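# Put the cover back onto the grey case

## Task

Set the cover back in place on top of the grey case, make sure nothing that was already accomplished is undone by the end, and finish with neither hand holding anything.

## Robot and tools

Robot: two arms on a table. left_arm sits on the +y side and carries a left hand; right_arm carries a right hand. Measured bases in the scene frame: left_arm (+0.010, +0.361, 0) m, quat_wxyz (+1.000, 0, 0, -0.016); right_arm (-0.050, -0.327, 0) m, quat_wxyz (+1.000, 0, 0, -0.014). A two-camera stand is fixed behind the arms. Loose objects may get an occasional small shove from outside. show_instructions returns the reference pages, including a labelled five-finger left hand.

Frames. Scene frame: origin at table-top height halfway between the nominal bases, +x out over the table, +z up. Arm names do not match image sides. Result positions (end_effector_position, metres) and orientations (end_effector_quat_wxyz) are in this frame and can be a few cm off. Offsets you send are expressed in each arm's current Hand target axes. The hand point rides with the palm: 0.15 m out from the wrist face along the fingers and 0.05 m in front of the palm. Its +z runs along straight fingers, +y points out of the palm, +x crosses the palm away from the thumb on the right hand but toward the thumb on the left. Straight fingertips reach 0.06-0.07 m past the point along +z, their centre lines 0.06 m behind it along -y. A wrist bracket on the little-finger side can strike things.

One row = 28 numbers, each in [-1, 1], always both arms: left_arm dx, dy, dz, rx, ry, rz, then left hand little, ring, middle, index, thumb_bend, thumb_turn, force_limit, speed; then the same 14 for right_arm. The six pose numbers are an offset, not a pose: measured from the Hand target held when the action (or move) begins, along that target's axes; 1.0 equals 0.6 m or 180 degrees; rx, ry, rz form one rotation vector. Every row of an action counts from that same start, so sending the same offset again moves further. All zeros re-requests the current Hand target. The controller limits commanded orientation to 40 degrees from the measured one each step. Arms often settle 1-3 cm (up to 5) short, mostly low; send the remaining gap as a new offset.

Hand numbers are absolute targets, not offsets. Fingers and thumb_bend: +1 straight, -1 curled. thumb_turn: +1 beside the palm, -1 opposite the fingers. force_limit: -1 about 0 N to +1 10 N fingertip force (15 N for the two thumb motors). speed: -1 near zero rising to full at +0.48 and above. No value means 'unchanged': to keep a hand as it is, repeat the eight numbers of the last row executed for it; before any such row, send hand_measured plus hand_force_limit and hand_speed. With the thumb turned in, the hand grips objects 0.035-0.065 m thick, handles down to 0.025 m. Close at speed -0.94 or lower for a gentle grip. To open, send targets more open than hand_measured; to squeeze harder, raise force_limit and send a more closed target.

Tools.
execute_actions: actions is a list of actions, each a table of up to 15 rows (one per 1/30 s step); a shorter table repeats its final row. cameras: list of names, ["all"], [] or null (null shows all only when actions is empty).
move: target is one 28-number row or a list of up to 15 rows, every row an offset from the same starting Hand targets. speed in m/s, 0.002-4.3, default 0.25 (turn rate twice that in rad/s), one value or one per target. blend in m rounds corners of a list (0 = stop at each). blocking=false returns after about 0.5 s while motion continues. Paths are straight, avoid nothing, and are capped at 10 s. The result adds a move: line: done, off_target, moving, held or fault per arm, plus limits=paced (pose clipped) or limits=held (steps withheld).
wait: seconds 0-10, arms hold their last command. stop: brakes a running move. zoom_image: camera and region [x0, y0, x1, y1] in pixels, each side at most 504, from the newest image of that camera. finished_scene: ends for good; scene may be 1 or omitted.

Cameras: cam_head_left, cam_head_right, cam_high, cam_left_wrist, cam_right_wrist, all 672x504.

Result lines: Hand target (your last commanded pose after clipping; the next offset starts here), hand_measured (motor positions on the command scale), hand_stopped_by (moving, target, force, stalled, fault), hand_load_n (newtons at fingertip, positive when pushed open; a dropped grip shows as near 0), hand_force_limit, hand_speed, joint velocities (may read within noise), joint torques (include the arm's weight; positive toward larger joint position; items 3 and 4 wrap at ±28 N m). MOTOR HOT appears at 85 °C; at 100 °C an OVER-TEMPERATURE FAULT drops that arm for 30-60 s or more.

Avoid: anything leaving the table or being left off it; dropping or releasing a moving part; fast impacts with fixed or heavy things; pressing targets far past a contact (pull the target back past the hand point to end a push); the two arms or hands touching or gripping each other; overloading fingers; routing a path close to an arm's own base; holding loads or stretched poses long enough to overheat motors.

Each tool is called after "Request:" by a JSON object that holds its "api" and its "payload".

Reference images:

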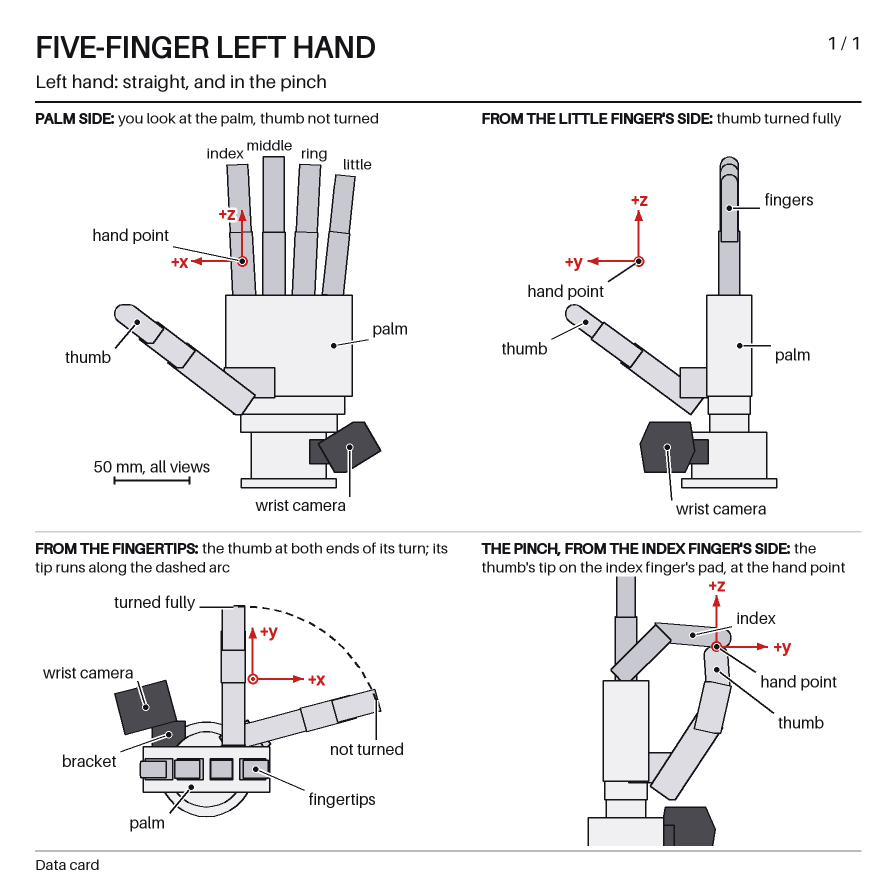

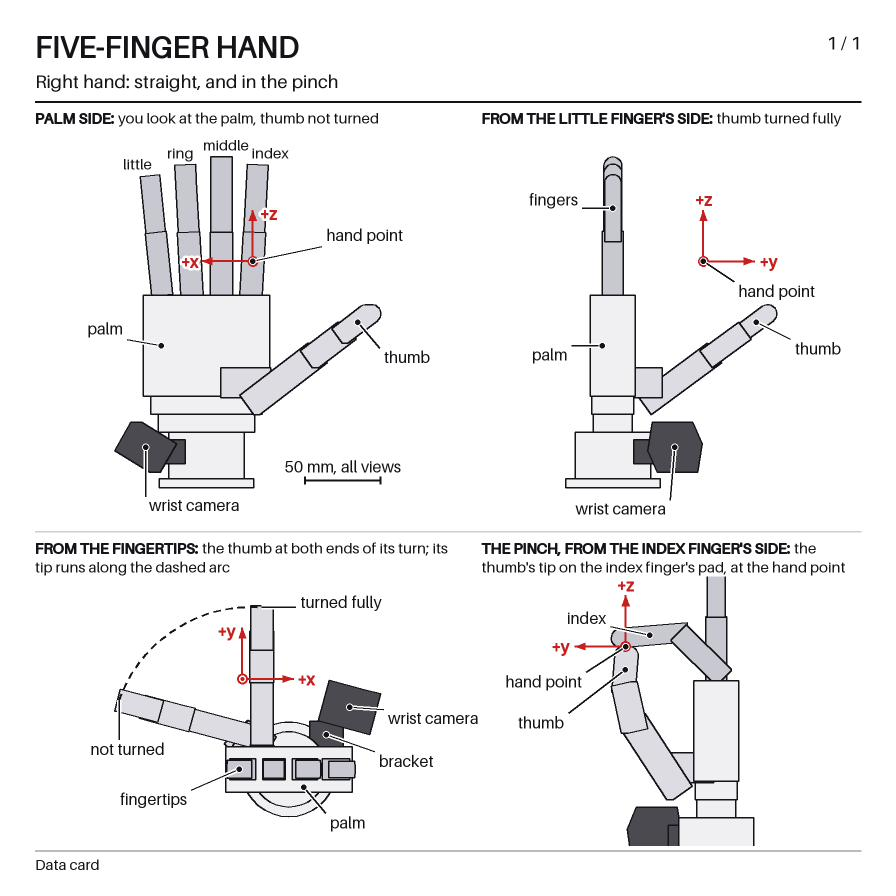

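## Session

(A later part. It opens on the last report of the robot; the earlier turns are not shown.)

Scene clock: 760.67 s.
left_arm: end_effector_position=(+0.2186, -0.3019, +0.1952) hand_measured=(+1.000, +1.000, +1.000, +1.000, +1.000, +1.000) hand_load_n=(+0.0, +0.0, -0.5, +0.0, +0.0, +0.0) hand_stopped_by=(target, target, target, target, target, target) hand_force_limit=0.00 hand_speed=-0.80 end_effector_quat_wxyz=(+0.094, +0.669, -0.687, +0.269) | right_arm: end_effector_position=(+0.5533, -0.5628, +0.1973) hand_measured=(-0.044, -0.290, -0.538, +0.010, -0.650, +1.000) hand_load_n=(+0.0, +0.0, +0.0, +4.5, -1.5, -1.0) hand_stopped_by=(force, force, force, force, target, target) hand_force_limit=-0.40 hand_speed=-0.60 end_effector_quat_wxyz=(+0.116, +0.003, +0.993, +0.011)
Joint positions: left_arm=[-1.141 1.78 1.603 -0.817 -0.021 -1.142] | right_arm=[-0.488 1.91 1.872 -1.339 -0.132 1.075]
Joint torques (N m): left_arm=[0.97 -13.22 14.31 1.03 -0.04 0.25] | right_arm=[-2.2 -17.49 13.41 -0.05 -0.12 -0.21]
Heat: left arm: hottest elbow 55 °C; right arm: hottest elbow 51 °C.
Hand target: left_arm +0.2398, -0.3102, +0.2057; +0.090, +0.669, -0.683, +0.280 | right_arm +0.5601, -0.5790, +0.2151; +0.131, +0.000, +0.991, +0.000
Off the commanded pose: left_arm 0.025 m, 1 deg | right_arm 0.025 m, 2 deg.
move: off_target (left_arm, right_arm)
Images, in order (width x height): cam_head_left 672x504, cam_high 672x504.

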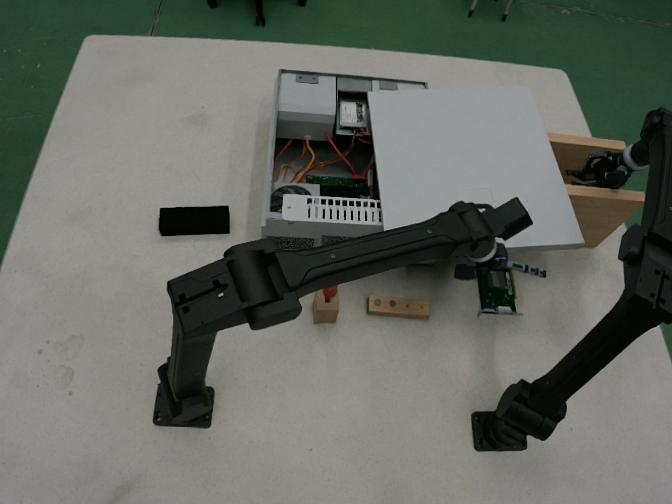

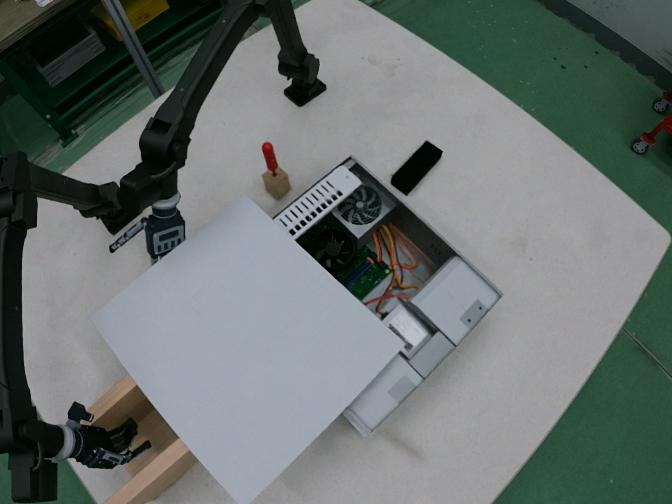

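Request:
{"api": "move", "payload": {"target": [[0.0045,0.0482,-0.0126,0,0,0, 1,1,1,1,1,1,0,-0.8, 0,0,0,0,0,0, -0.95,-0.95,-0.95,-0.85,-0.65,1,-0.4,-0.6],[-0.1394,0.0395,-0.0963,0,0,0, 1,1,1,1,1,1,0,-0.8, 0,0,0,0,0,0, -0.95,-0.95,-0.95,-0.85,-0.65,1,-0.4,-0.6],[-0.1503,-0.0778,-0.0658,0,0,0, 1,1,1,1,1,1,0,-0.8, 0,0,0,0,0,0, -0.95,-0.95,-0.95,-0.85,-0.65,1,-0.4,-0.6]], "speed": 0.1, "blend": 0.01, "cameras": ["cam_head_left", "cam_high"]}}

Scene clock: 764.97 s.
left_arm: end_effector_position=(+0.2627, -0.1970, +0.1886) hand_measured=(+1.000, +1.000, +1.000, +1.000, +1.000, +1.000) hand_load_n=(+0.0, +0.0, +0.0, +0.0, +0.0, +0.0) hand_stopped_by=(target, target, target, target, target, target) hand_force_limit=0.00 hand_speed=-0.80 end_effector_quat_wxyz=(+0.091, +0.674, -0.686, +0.259) | right_arm: end_effector_position=(+0.5533, -0.5628, +0.1973) hand_measured=(-0.044, -0.290, -0.538, +0.010, -0.650, +1.000) hand_load_n=(+0.0, +0.0, +0.0, +4.5, -1.5, -1.0) hand_stopped_by=(force, force, force, force, target, target) hand_force_limit=-0.40 hand_speed=-0.60 end_effector_quat_wxyz=(+0.116, +0.003, +0.993, +0.011)
Joint positions: left_arm=[-0.983 1.606 1.367 -0.779 0.062 -1.016] | right_arm=[-0.488 1.91 1.872 -1.339 -0.132 1.075]
Joint torques (N m): left_arm=[0.38 -11.81 14.8 1.26 0.11 0.3] | right_arm=[-2.14 -17.38 13.39 -0.05 -0.11 -0.2]
Heat: left arm: hottest elbow 55 °C; right arm: hottest elbow 51 °C.
Hand target: left_arm +0.2829, -0.2102, +0.2060; +0.090, +0.669, -0.683, +0.280 | right_arm +0.5601, -0.5790, +0.2151; +0.131, +0.000, +0.991, +0.000
Off the commanded pose: left_arm 0.030 m, 3 deg | right_arm 0.025 m, 2 deg.
move: off_target (left_arm, right_arm)
Images, in order (width x height): cam_head_left 672x504, cam_high 672x504.

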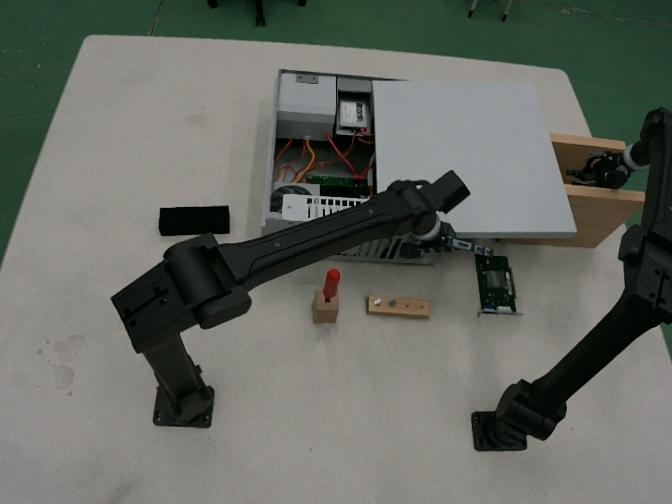

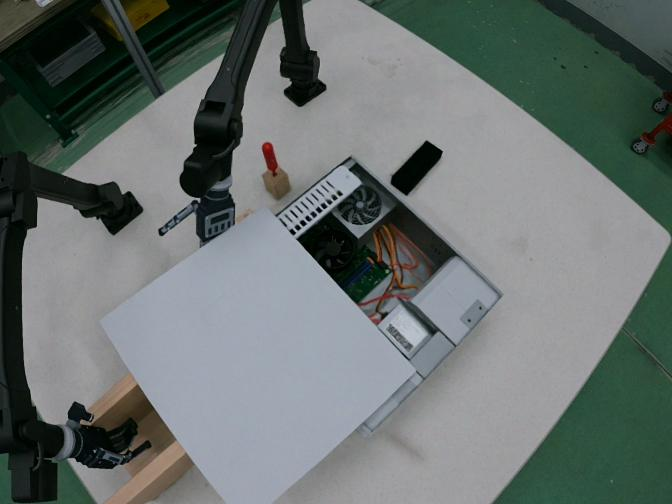

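Request:
{"api": "zoom_image", "payload": {"camera": "cam_head_left", "region": [250, 150, 600, 300]}}

Request:
{"api": "zoom_image", "payload": {"camera": "cam_high", "region": [180, 150, 400, 330]}}

Scaled by 1.440 from the camera's 672x504 image, which has a finer 960x720 frame.

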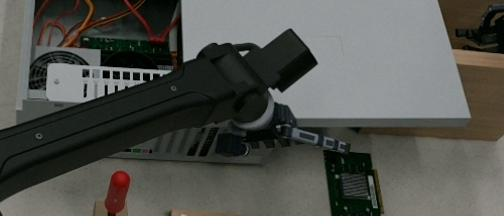

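Scaled by 2.291 from the camera's 672x504 image, which has a finer 960x720 frame.

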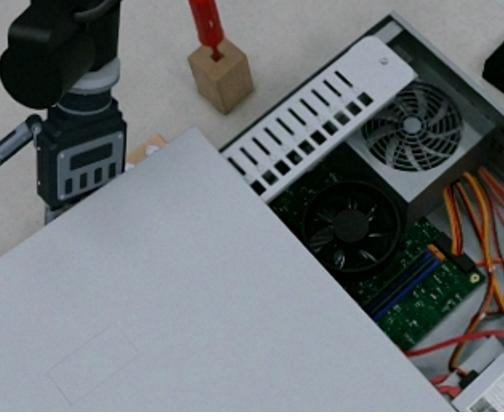

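Request:
{"api": "move", "payload": {"target": [[0,0,0,0,0,0, 1,1,1,1,1,1,0,-0.8, -0.0397,0,-0.0066,0,0,0, -0.95,-0.95,-0.95,-0.85,-0.65,1,-0.4,-0.6],[0,0,0,0,0,0, 1,1,1,1,1,1,0,-0.8, -0.0397,0.1817,-0.0066,0,0,0, -0.95,-0.95,-0.95,-0.85,-0.65,1,-0.4,-0.6]], "speed": 0.08, "cameras": ["cam_head_left", "cam_right_wrist"]}}

Scene clock: 778.87 s.
left_arm: end_effector_position=(+0.2626, -0.1970, +0.1886) hand_measured=(+1.000, +1.000, +1.000, +1.000, +1.000, +1.000) hand_load_n=(+0.0, +0.0, +0.0, +0.0, -0.5, +0.0) hand_stopped_by=(target, target, target, target, target, target) hand_force_limit=0.00 hand_speed=-0.80 end_effector_quat_wxyz=(+0.091, +0.674, -0.686, +0.259) | right_arm: end_effector_position=(+0.5805, -0.4724, +0.2164) hand_measured=(-0.044, -0.290, -0.538, +0.010, -0.650, +1.000) hand_load_n=(+0.0, +0.0, +0.0, +4.0, -1.5, -1.0) hand_stopped_by=(force, force, force, force, target, target) hand_force_limit=-0.40 hand_speed=-0.60 end_effector_quat_wxyz=(+0.121, -0.005, +0.993, +0.004)
Joint positions: left_arm=[-0.983 1.606 1.367 -0.779 0.062 -1.016] | right_arm=[-0.33 1.858 1.845 -1.334 -0.093 1.214]
Joint torques (N m): left_arm=[0.44 -11.63 14.64 1.28 0.07 0.16] | right_arm=[-0.44 -18.96 8.54 1.03 0.01 0.11]
Heat: left arm: hottest elbow 53 °C; right arm: hottest elbow 52 °C.
Hand target: left_arm +0.2829, -0.2102, +0.2061; +0.090, +0.669, -0.683, +0.280 | right_arm +0.5821, -0.4699, +0.2251; +0.131, +0.000, +0.991, +0.000
Off the commanded pose: left_arm 0.030 m, 3 deg | right_arm 0.009 m, 1 deg.
move: off_target (left_arm)
Images, in order (width x height): cam_head_left 672x504, cam_right_wrist 672x504.

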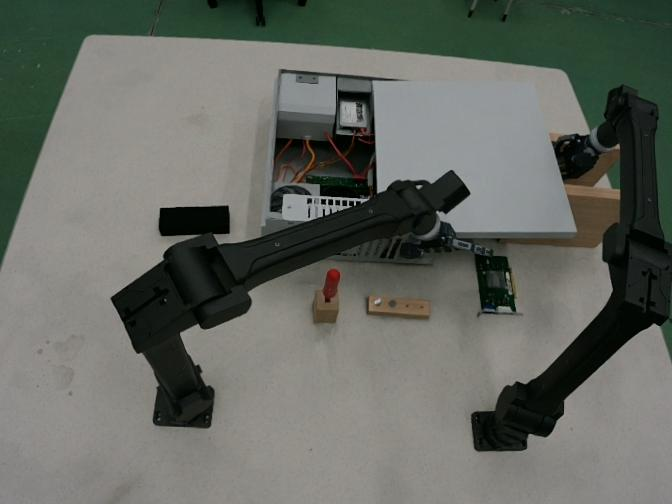

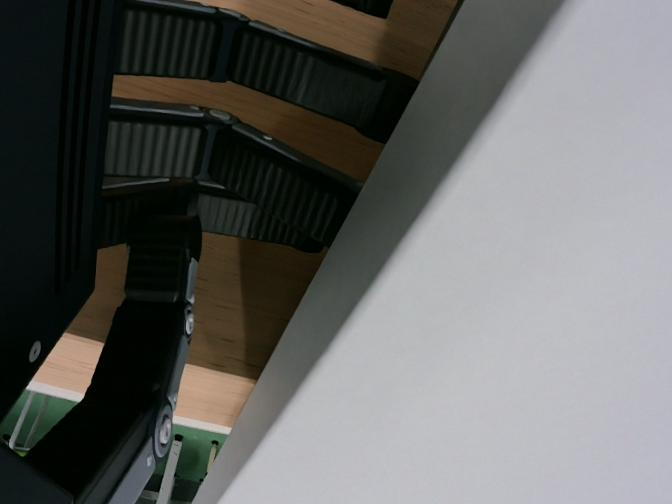

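Request:
{"api": "execute_actions", "payload": {"actions": []}}

Scene clock: 781.20 s.
left_arm: end_effector_position=(+0.2626, -0.1970, +0.1886) hand_measured=(+1.000, +1.000, +1.000, +1.000, +1.000, +1.000) hand_load_n=(+0.0, +0.0, +0.0, +0.0, +0.0, +0.0) hand_stopped_by=(target, target, target, target, target, target) hand_force_limit=0.00 hand_speed=-0.80 end_effector_quat_wxyz=(+0.091, +0.674, -0.686, +0.259) | right_arm: end_effector_position=(+0.5805, -0.4724, +0.2164) hand_measured=(-0.044, -0.290, -0.538, +0.010, -0.650, +1.000) hand_load_n=(+0.0, +0.0, +0.0, +4.0, -1.5, -1.0) hand_stopped_by=(force, force, force, force, target, target) hand_force_limit=-0.40 hand_speed=-0.60 end_effector_quat_wxyz=(+0.121, -0.004, +0.993, +0.004)
Joint positions: left_arm=[-0.983 1.606 1.367 -0.779 0.062 -1.016] | right_arm=[-0.33 1.858 1.845 -1.334 -0.093 1.215]
Joint velocities: within noise
Joint torques (N m): left_arm=[1.14 -11.81 14.78 1.35 0.11 0.29] | right_arm=[-0.5 -18.96 8.54 1.05 0.01 0.12]
Heat: left arm: hottest elbow 53 °C; right arm: hottest elbow 51 °C.
Hand target: left_arm +0.2829, -0.2102, +0.2061; +0.090, +0.669, -0.683, +0.280 | right_arm +0.5821, -0.4699, +0.2251; +0.131, +0.000, +0.991, +0.000
Off the commanded pose: left_arm 0.030 m, 3 deg | right_arm 0.009 m, 1 deg.

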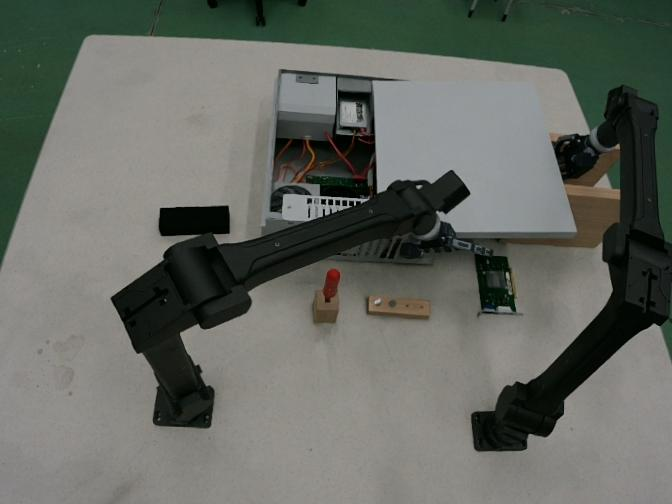

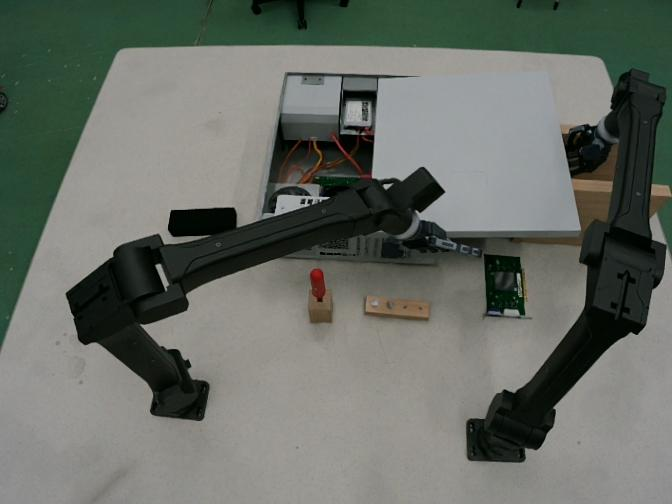

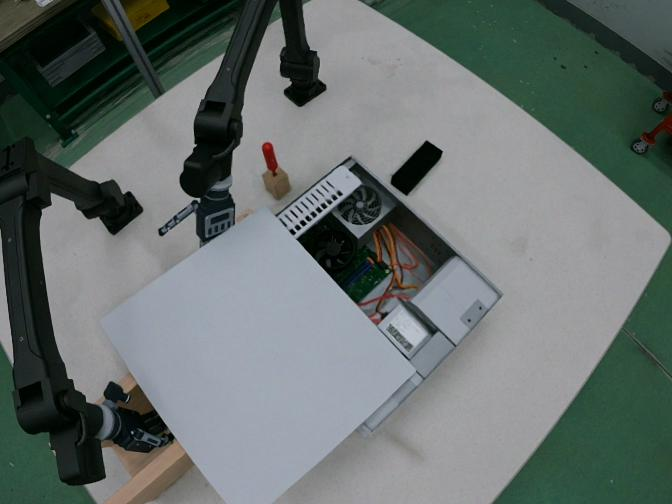

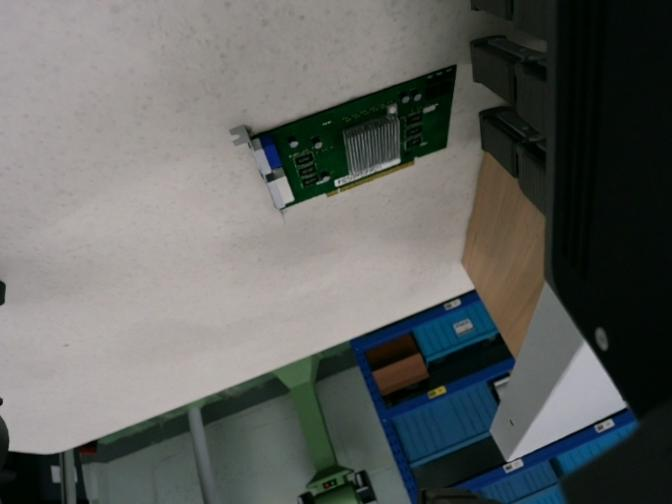

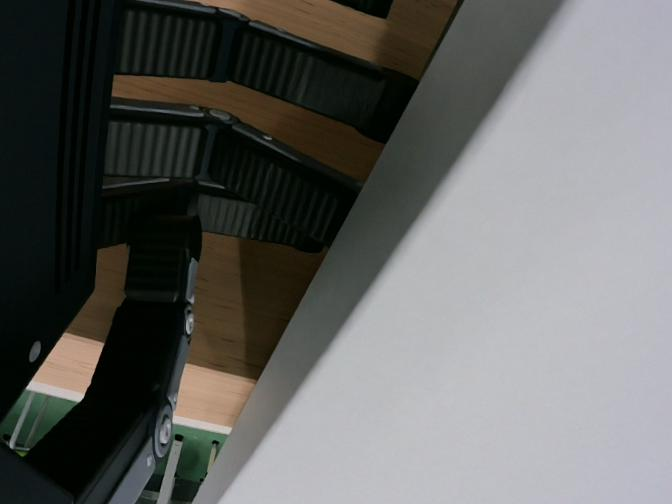

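Request:
{"api": "move", "payload": {"target": [0,0,0,0,0,0,1,1,1,1,1,1,0,-0.8,0,0.03,0,0,0,0,-0.95,-0.95,-0.95,-0.85,-0.65,1,-0.4,-0.6], "speed": 0.06, "cameras": ["cam_right_wrist"]}}

Scene clock: 784.60 s.
left_arm: end_effector_position=(+0.2626, -0.1970, +0.1886) hand_measured=(+1.000, +1.000, +1.000, +1.000, +1.000, +1.000) hand_load_n=(+0.0, +0.0, +0.0, +0.0, +0.0, +0.0) hand_stopped_by=(target, target, target, target, target, target) hand_force_limit=0.00 hand_speed=-0.80 end_effector_quat_wxyz=(+0.091, +0.674, -0.686, +0.259) | right_arm: end_effector_position=(+0.5804, -0.4562, +0.2159) hand_measured=(-0.044, -0.290, -0.538, +0.010, -0.650, +1.000) hand_load_n=(+0.0, +0.0, +0.0, +4.5, -1.5, -1.0) hand_stopped_by=(force, force, force, force, target, target) hand_force_limit=-0.40 hand_speed=-0.60 end_effector_quat_wxyz=(+0.120, -0.003, +0.993, +0.004)
Joint positions: left_arm=[-0.983 1.606 1.367 -0.779 0.062 -1.016] | right_arm=[-0.304 1.842 1.82 -1.324 -0.086 1.243]
Joint torques (N m): left_arm=[0.85 -11.69 14.72 1.61 0.13 0.16] | right_arm=[-0.26 -18.78 8.5 1.06 0.01 0.12]
Heat: left arm: hottest elbow 53 °C; right arm: hottest elbow 51 °C.
Hand target: left_arm +0.2829, -0.2102, +0.2061; +0.090, +0.669, -0.683, +0.280 | right_arm +0.5820, -0.4520, +0.2249; +0.130, +0.000, +0.991, +0.000
Off the commanded pose: left_arm 0.030 m, 3 deg | right_arm 0.010 m, 1 deg.
move: off_target (left_arm)
Images, in order (width x height): cam_right_wrist 672x504.

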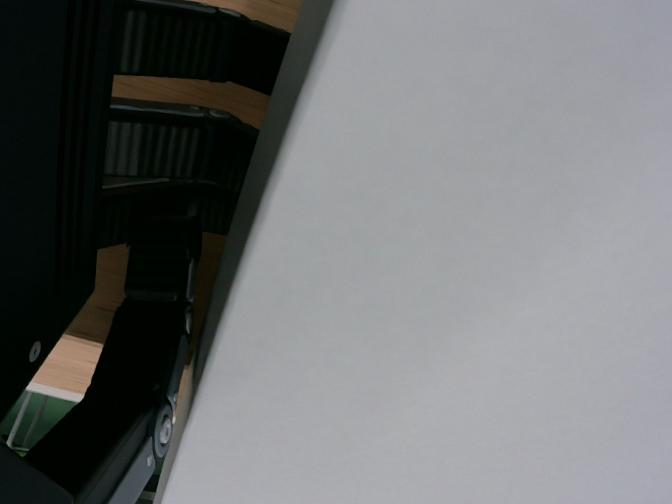

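Request:
{"api": "move", "payload": {"target": [0,0,0,0,0,0,1,1,1,1,1,1,0,-0.8,0,0.02,0,0,0,0,-0.95,-0.95,-0.95,-0.85,-0.65,1,-0.4,-0.6], "speed": 0.06, "cameras": ["cam_right_wrist"]}}

Scene clock: 786.63 s.
left_arm: end_effector_position=(+0.2626, -0.1970, +0.1886) hand_measured=(+1.000, +1.000, +1.000, +1.000, +1.000, +1.000) hand_load_n=(+0.0, +0.0, +0.0, +0.0, +0.0, +0.0) hand_stopped_by=(target, target, target, target, target, target) hand_force_limit=0.00 hand_speed=-0.80 end_effector_quat_wxyz=(+0.091, +0.674, -0.686, +0.259) | right_arm: end_effector_position=(+0.5798, -0.4527, +0.2148) hand_measured=(-0.044, -0.290, -0.538, +0.010, -0.650, +1.000) hand_load_n=(+0.5, +0.0, +0.0, +4.5, -1.5, -0.5) hand_stopped_by=(force, force, force, force, target, target) hand_force_limit=-0.40 hand_speed=-0.60 end_effector_quat_wxyz=(+0.120, +0.005, +0.993, +0.002)
Joint positions: left_arm=[-0.983 1.606 1.367 -0.779 0.062 -1.016] | right_arm=[-0.296 1.833 1.804 -1.315 -0.078 1.267]
Joint torques (N m): left_arm=[1.03 -11.93 14.83 1.29 0.09 0.21] | right_arm=[0.67 -18.9 8.49 0.98 -0.12 0.08]
Heat: left arm: hottest elbow 53 °C; right arm: hottest elbow 50 °C.
Hand target: left_arm +0.2829, -0.2102, +0.2061; +0.090, +0.669, -0.683, +0.280 | right_arm +0.5821, -0.4399, +0.2248; +0.131, +0.000, +0.991, +0.000
Off the commanded pose: left_arm 0.030 m, 3 deg | right_arm 0.016 m, 1 deg.
move: off_target (left_arm, right_arm)
Images, in order (width x height): cam_right_wrist 672x504.

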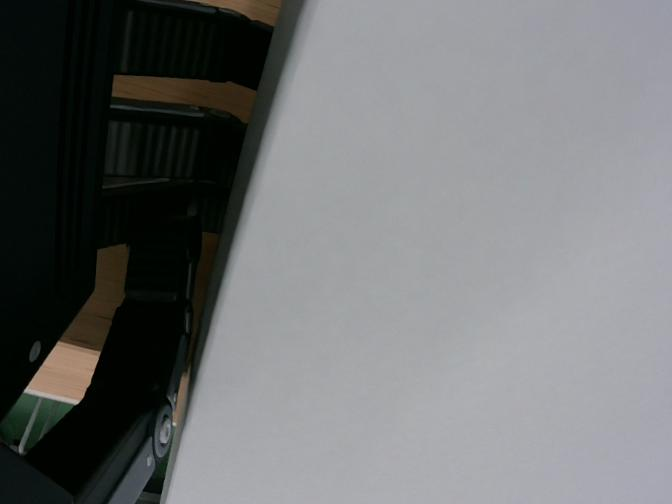

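Request:
{"api": "zoom_image", "payload": {"camera": "cam_right_wrist", "region": [60, 200, 260, 460]}}

Request:
{"api": "execute_actions", "payload": {"actions": [[[0,0,0,0,0,0,1,1,1,1,1,1,0,-0.8,0,-0.0185,0,0,0,0,-0.95,-0.95,-0.95,-0.85,-0.65,1,-0.4,-0.6]]], "cameras": ["cam_high","cam_head_left"]}}

Request:
{"api": "zoom_image", "payload": {"camera": "cam_high", "region": [250, 150, 510, 410]}}

Scaled by 1.938 from the camera's 672x504 image, which has a finer 960x720 frame.

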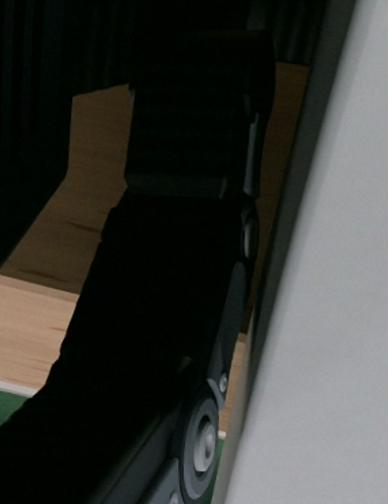

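Scene clock: 789.20 s.
left_arm: end_effector_position=(+0.2626, -0.1970, +0.1886) hand_measured=(+1.000, +1.000, +1.000, +1.000, +1.000, +1.000) hand_load_n=(+0.0, +0.0, +0.0, +0.0, +0.0, +0.0) hand_stopped_by=(target, target, target, target, target, target) hand_force_limit=0.00 hand_speed=-0.80 end_effector_quat_wxyz=(+0.091, +0.674, -0.686, +0.259) | right_arm: end_effector_position=(+0.5798, -0.4527, +0.2150) hand_measured=(-0.044, -0.290, -0.538, +0.010, -0.650, +1.000) hand_load_n=(+0.0, +0.0, +0.0, +4.0, -1.5, -0.5) hand_stopped_by=(force, force, force, force, target, target) hand_force_limit=-0.40 hand_speed=-0.60 end_effector_quat_wxyz=(+0.120, +0.006, +0.993, +0.002)
Joint positions: left_arm=[-0.983 1.606 1.367 -0.779 0.062 -1.016] | right_arm=[-0.296 1.832 1.804 -1.315 -0.078 1.267]
Joint torques (N m): left_arm=[1.03 -11.58 14.58 1.44 0.12 0.22] | right_arm=[-0.73 -18.08 9.59 0.75 -0.28 -0.09]
Heat: left arm: hottest elbow 53 °C; right arm: hottest elbow 50 °C.
Hand target: left_arm +0.2829, -0.2102, +0.2061; +0.090, +0.669, -0.683, +0.280 | right_arm +0.5821, -0.4510, +0.2251; +0.131, +0.000, +0.991, +0.000
Off the commanded pose: left_arm 0.030 m, 3 deg | right_arm 0.010 m, 1 deg.
Images, in order (width x height): cam_head_left 672x504, cam_high 672x504.

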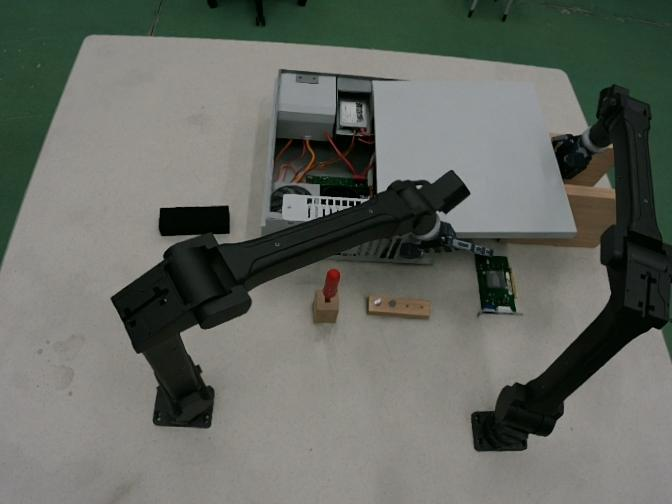

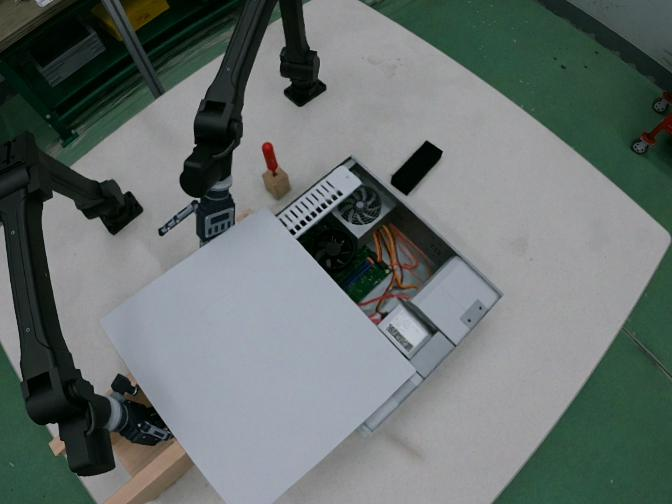

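Scaled by 1.938 from the camera's 672x504 image, which has a finer 960x720 frame.

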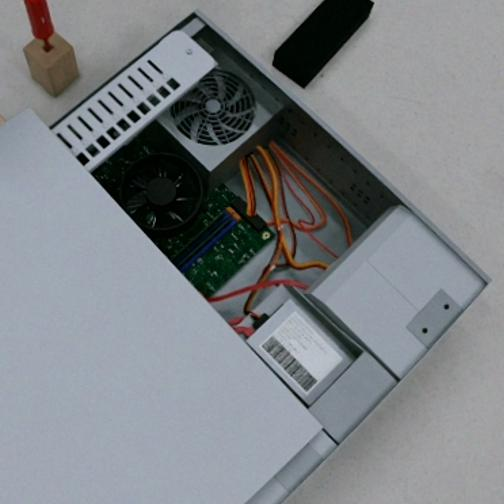

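Request:
{"api": "move", "payload": {"target": [[0.0146,0.1027,-0.052,0,0,0,1,1,1,1,1,1,0,-0.8,0,0,0,0,0,0,-0.95,-0.95,-0.95,-0.85,-0.65,1,-0.4,-0.6],[0.111,0.0643,-0.2641,0,0,0,-0.3,-0.3,-0.35,0.05,-0.65,1,-0.4,-0.3,0,0,0,0,0,0,-0.95,-0.95,-0.95,-0.85,-0.65,1,-0.4,-0.6]], "speed": 0.15, "blend": 0.02, "cameras": ["cam_head_left"]}}

Scene clock: 796.00 s.
left_arm: end_effector_position=(+0.2006, -0.1809, +0.3374) hand_measured=(-0.300, -0.300, -0.350, +0.050, -0.556, +1.000) hand_load_n=(+0.0, +0.0, +0.0, +1.0, +4.0, -1.0) hand_stopped_by=(target, target, target, target, force, target) hand_force_limit=-0.40 hand_speed=-0.30 end_effector_quat_wxyz=(+0.083, +0.672, -0.686, +0.265) | right_arm: end_effector_position=(+0.5798, -0.4527, +0.2150) hand_measured=(-0.044, -0.290, -0.538, +0.010, -0.650, +1.000) hand_load_n=(+0.0, +0.0, +0.0, +4.5, -1.5, -1.0) hand_stopped_by=(force, force, force, force, target, target) hand_force_limit=-0.40 hand_speed=-0.60 end_effector_quat_wxyz=(+0.120, +0.006, +0.993, +0.002)
Joint positions: left_arm=[-1.084 1.464 1.597 -1.141 -0.009 -1.093] | right_arm=[-0.296 1.832 1.804 -1.315 -0.078 1.267]
Joint torques (N m): left_arm=[-1.14 -11.16 14.28 0.87 0.1 -0.05] | right_arm=[-0.73 -18.08 9.57 0.73 -0.28 -0.09]
Heat: left arm: hottest elbow 54 °C; right arm: hottest elbow 49 °C.
Hand target: left_arm +0.1998, -0.1901, +0.3600; +0.090, +0.669, -0.683, +0.280 | right_arm +0.5821, -0.4510, +0.2251; +0.131, +0.000, +0.991, +0.000
Off the commanded pose: left_arm 0.025 m, 2 deg | right_arm 0.010 m, 1 deg.
move: off_target (left_arm); target 2's new numbers were sent with left_arm's hand 0.024 m and 2 deg from that target
Images, in order (width x height): cam_head_left 672x504.

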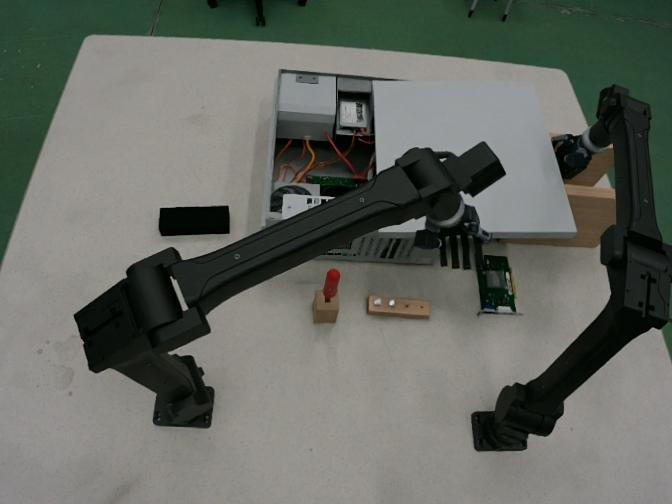

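Request:
{"api": "move", "payload": {"target": [[-0.3792,-0.2306,-0.155,-0.015,-0.0738,-0.2221,-0.3,-0.3,-0.35,0.05,-0.65,1,-0.4,-0.3,0,0,0,0,0,0,-0.95,-0.95,-0.95,-0.85,-0.65,1,-0.4,-0.6],[-0.4226,-0.5028,0.0464,-0.0301,-0.1477,-0.4442,-0.3,-0.3,-0.35,0.05,-0.65,1,-0.4,-0.3,0,0,0,0,0,0,-0.95,-0.95,-0.95,-0.85,-0.65,1,-0.4,-0.6]], "speed": 0.15, "blend": 0.03, "cameras": ["cam_head_left","cam_high","cam_left_wrist"]}}

Scene clock: 802.13 s.
left_arm: end_effector_position=(+0.5085, +0.0303, +0.2799) hand_measured=(-0.300, -0.300, -0.350, +0.050, -0.556, +1.000) hand_load_n=(+0.5, +0.0, +0.0, +1.0, +4.0, -1.0) hand_stopped_by=(target, target, target, target, force, target) hand_force_limit=-0.40 hand_speed=-0.30 end_effector_quat_wxyz=(+0.126, +0.985, -0.119, -0.028) | right_arm: end_effector_position=(+0.5798, -0.4527, +0.2150) hand_measured=(-0.044, -0.290, -0.538, +0.010, -0.650, +1.000) hand_load_n=(+0.0, +0.0, +0.5, +4.0, -1.5, -1.0) hand_stopped_by=(force, force, force, force, target, target) hand_force_limit=-0.40 hand_speed=-0.60 end_effector_quat_wxyz=(+0.120, +0.006, +0.993, +0.002)
Joint positions: left_arm=[-0.383 1.772 1.875 -1.654 0.257 -1.748] | right_arm=[-0.296 1.832 1.804 -1.315 -0.078 1.267]
Joint torques (N m): left_arm=[0.62 -13.68 13.23 -0.21 0.51 -0.06] | right_arm=[-0.67 -18.08 9.59 0.73 -0.28 -0.09]
Heat: left arm: hottest elbow 54 °C; right arm: hottest elbow 48 °C.
Hand target: left_arm +0.5203, +0.0303, +0.2901; +0.129, +0.985, -0.111, -0.021 | right_arm +0.5821, -0.4510, +0.2251; +0.131, +0.000, +0.991, +0.000
Off the commanded pose: left_arm 0.016 m, 1 deg | right_arm 0.010 m, 1 deg.
move: off_target (left_arm)
Images, in order (width x height): cam_head_left 672x504, cam_high 672x504, cam_left_wrist 672x504.

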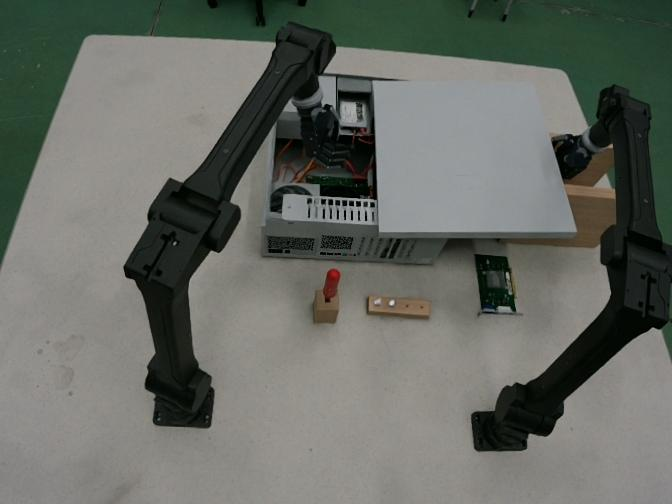

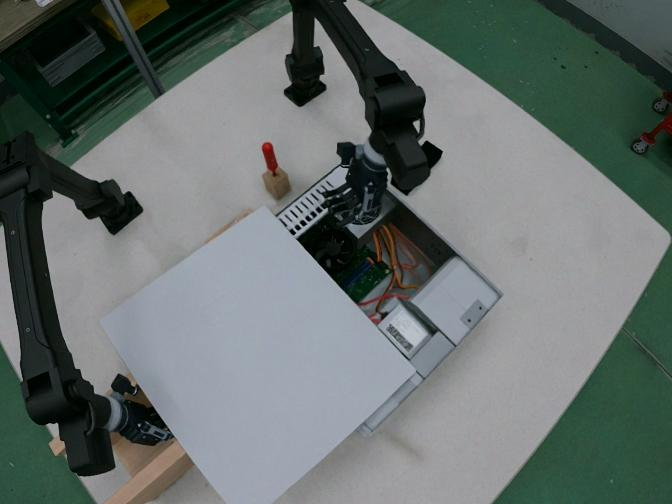

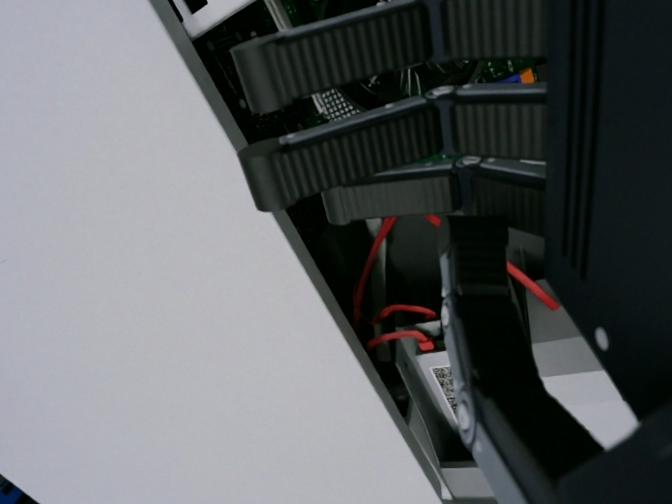

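Request:
{"api": "zoom_image", "payload": {"camera": "cam_left_wrist", "region": [160, 0, 560, 300]}}

Request:
{"api": "zoom_image", "payload": {"camera": "cam_head_left", "region": [260, 60, 400, 260]}}

Scaled by 1.260 from the camera's 672x504 image, which has a finer 960x720 frame.

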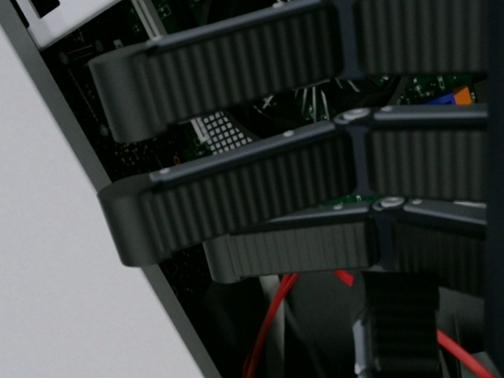

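Scaled by 2.520 from the camera's 672x504 image, which has a finer 960x720 frame.

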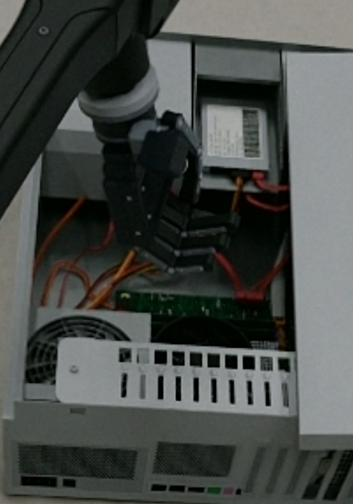

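Request:
{"api": "move", "payload": {"target": [0.1303,0.0621,0.0842,0,0,0,-0.3,-0.3,-0.35,0.05,-0.65,1,-0.4,-0.3,0,0,0,0,0,0,-0.95,-0.95,-0.95,-0.85,-0.65,1,-0.4,-0.6], "speed": 0.12, "cameras": ["cam_head_left","cam_high","cam_left_wrist"]}}

Scene clock: 806.20 s.
left_arm: end_effector_position=(+0.5789, -0.0280, +0.2435) hand_measured=(-0.300, -0.300, -0.350, +0.050, -0.556, +1.000) hand_load_n=(+0.0, +0.0, +0.0, +1.0, +3.5, -1.0) hand_stopped_by=(target, target, target, target, force, target) hand_force_limit=-0.40 hand_speed=-0.30 end_effector_quat_wxyz=(+0.127, +0.985, -0.112, -0.026) | right_arm: end_effector_position=(+0.5798, -0.4527, +0.2150) hand_measured=(-0.044, -0.290, -0.538, +0.010, -0.650, +1.000) hand_load_n=(+0.0, +0.0, +0.0, +4.0, -1.5, -0.5) hand_stopped_by=(force, force, force, force, target, target) hand_force_limit=-0.40 hand_speed=-0.60 end_effector_quat_wxyz=(+0.120, +0.006, +0.993, +0.002)
Joint positions: left_arm=[-0.423 2.03 2.163 -1.666 0.257 -1.805] | right_arm=[-0.296 1.832 1.804 -1.315 -0.078 1.267]
Joint torques (N m): left_arm=[-0.97 -15.62 13.31 -0.2 0.42 -0.07] | right_arm=[-0.73 -18.14 9.58 0.73 -0.29 -0.09]
Heat: left arm: hottest elbow 55 °C; right arm: hottest elbow 48 °C.
Hand target: left_arm +0.5850, -0.0349, +0.2500; +0.129, +0.985, -0.111, -0.021 | right_arm +0.5821, -0.4510, +0.2251; +0.131, +0.000, +0.991, +0.000
Off the commanded pose: left_arm 0.011 m, 1 deg | right_arm 0.010 m, 1 deg.
move: off_target (left_arm)
Images, in order (width x height): cam_head_left 672x504, cam_high 672x504, cam_left_wrist 672x504.

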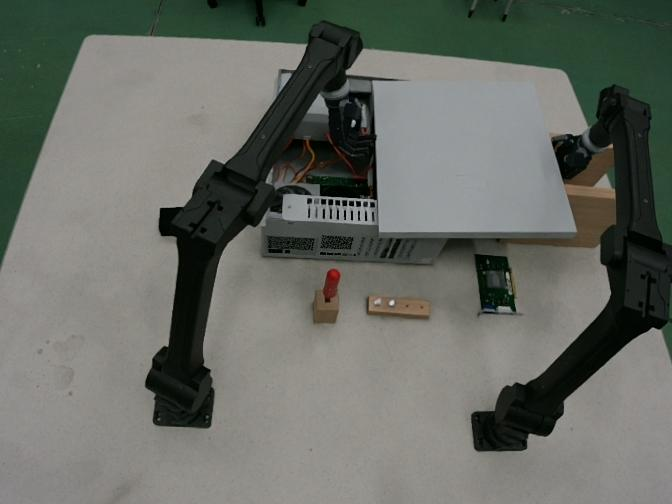

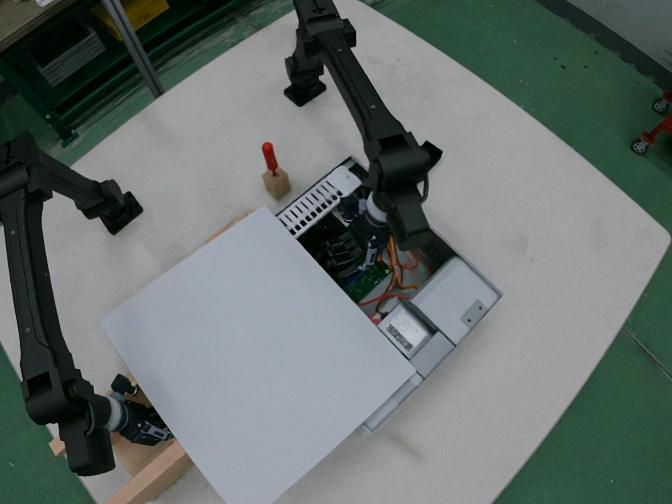

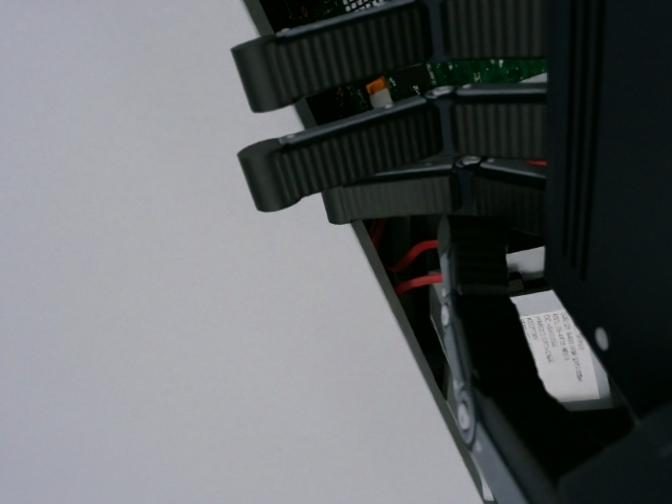

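Request:
{"api": "move", "payload": {"target": [[-0.0176,-0.0738,-0.0196,0,0,0,-0.3,-0.3,-0.35,0.05,-0.65,1,-0.4,-0.3,0,0,0,0,0,0,-0.95,-0.95,-0.95,-0.85,-0.65,1,-0.4,-0.6],[-0.0159,-0.1105,0.1173,0,0,0,-0.3,-0.3,-0.35,0.05,-0.65,1,-0.4,-0.3,0,0,0,0,0,0,-0.95,-0.95,-0.95,-0.85,-0.65,1,-0.4,-0.6]], "speed": 0.1, "cameras": ["cam_head_left","cam_high","cam_left_wrist"]}}

Scene clock: 811.70 s.
left_arm: end_effector_position=(+0.5834, +0.0149, +0.1611) hand_measured=(-0.300, -0.300, -0.350, +0.050, -0.556, +1.000) hand_load_n=(+0.0, +0.0, +0.0, +1.0, +4.0, -0.5) hand_stopped_by=(target, target, target, target, force, target) hand_force_limit=-0.40 hand_speed=-0.30 end_effector_quat_wxyz=(+0.125, +0.986, -0.105, -0.030) | right_arm: end_effector_position=(+0.5798, -0.4527, +0.2150) hand_measured=(-0.044, -0.290, -0.538, +0.010, -0.650, +1.000) hand_load_n=(+0.0, +0.0, +0.0, +4.5, -1.5, -0.5) hand_stopped_by=(force, force, force, force, target, target) hand_force_limit=-0.40 hand_speed=-0.60 end_effector_quat_wxyz=(+0.120, +0.006, +0.993, +0.002)
Joint positions: left_arm=[-0.358 1.991 1.886 -1.453 0.257 -1.751] | right_arm=[-0.296 1.832 1.804 -1.315 -0.078 1.267]
Joint torques (N m): left_arm=[-0.15 -17.85 9.07 0.7 0.57 0.17] | right_arm=[-0.73 -18.02 9.61 0.72 -0.28 -0.09]
Heat: left arm: hottest elbow 54 °C; right arm: hottest elbow 48 °C.
Hand target: left_arm +0.5848, +0.0120, +0.1650; +0.129, +0.985, -0.111, -0.021 | right_arm +0.5821, -0.4510, +0.2251; +0.131, +0.000, +0.991, +0.000
Off the commanded pose: left_arm 0.005 m, 1 deg | right_arm 0.010 m, 1 deg.
move: done
Images, in order (width x height): cam_head_left 672x504, cam_high 672x504, cam_left_wrist 672x504.

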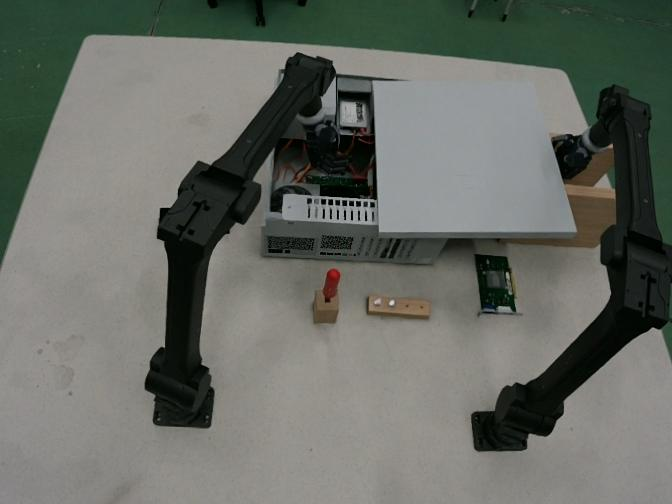

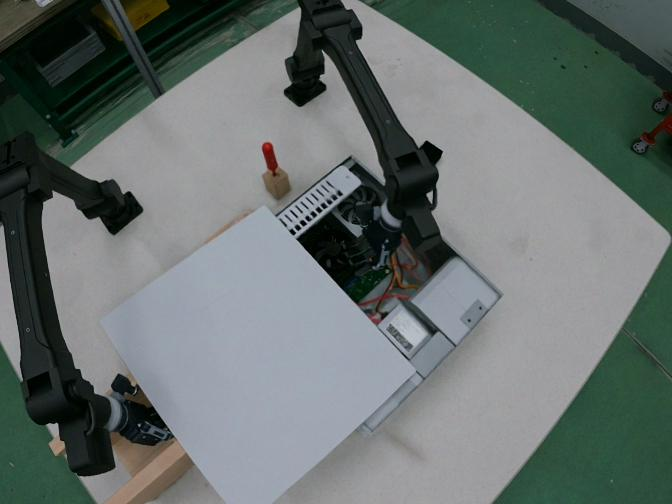

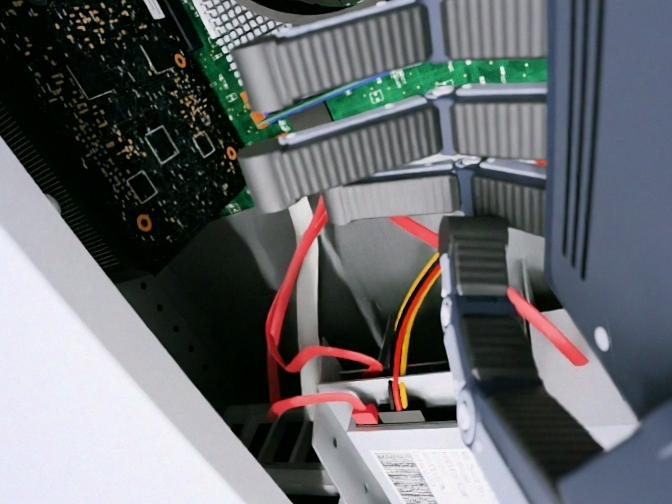

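Request:
{"api": "zoom_image", "payload": {"camera": "cam_left_wrist", "region": [0, 0, 340, 504]}}

Request:
{"api": "zoom_image", "payload": {"camera": "cam_high", "region": [270, 160, 460, 350]}}

Scaled by 1.000.

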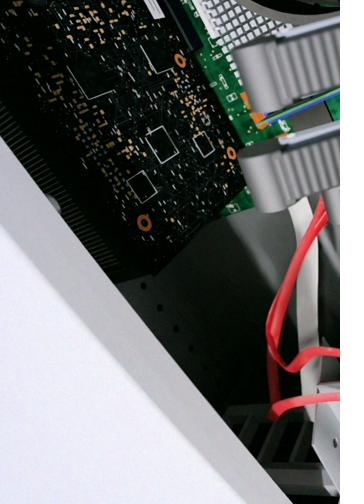

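Scaled by 2.653 from the camera's 672x504 image, which has a finer 960x720 frame.

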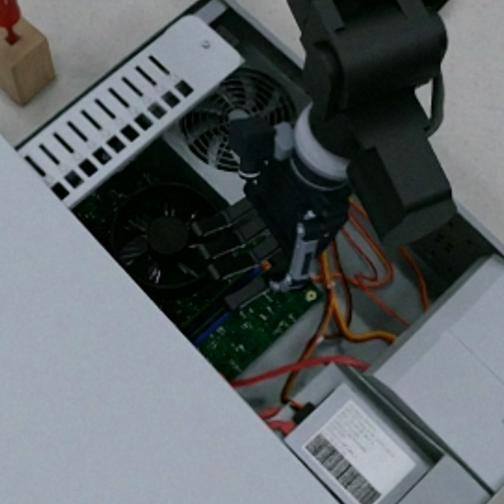

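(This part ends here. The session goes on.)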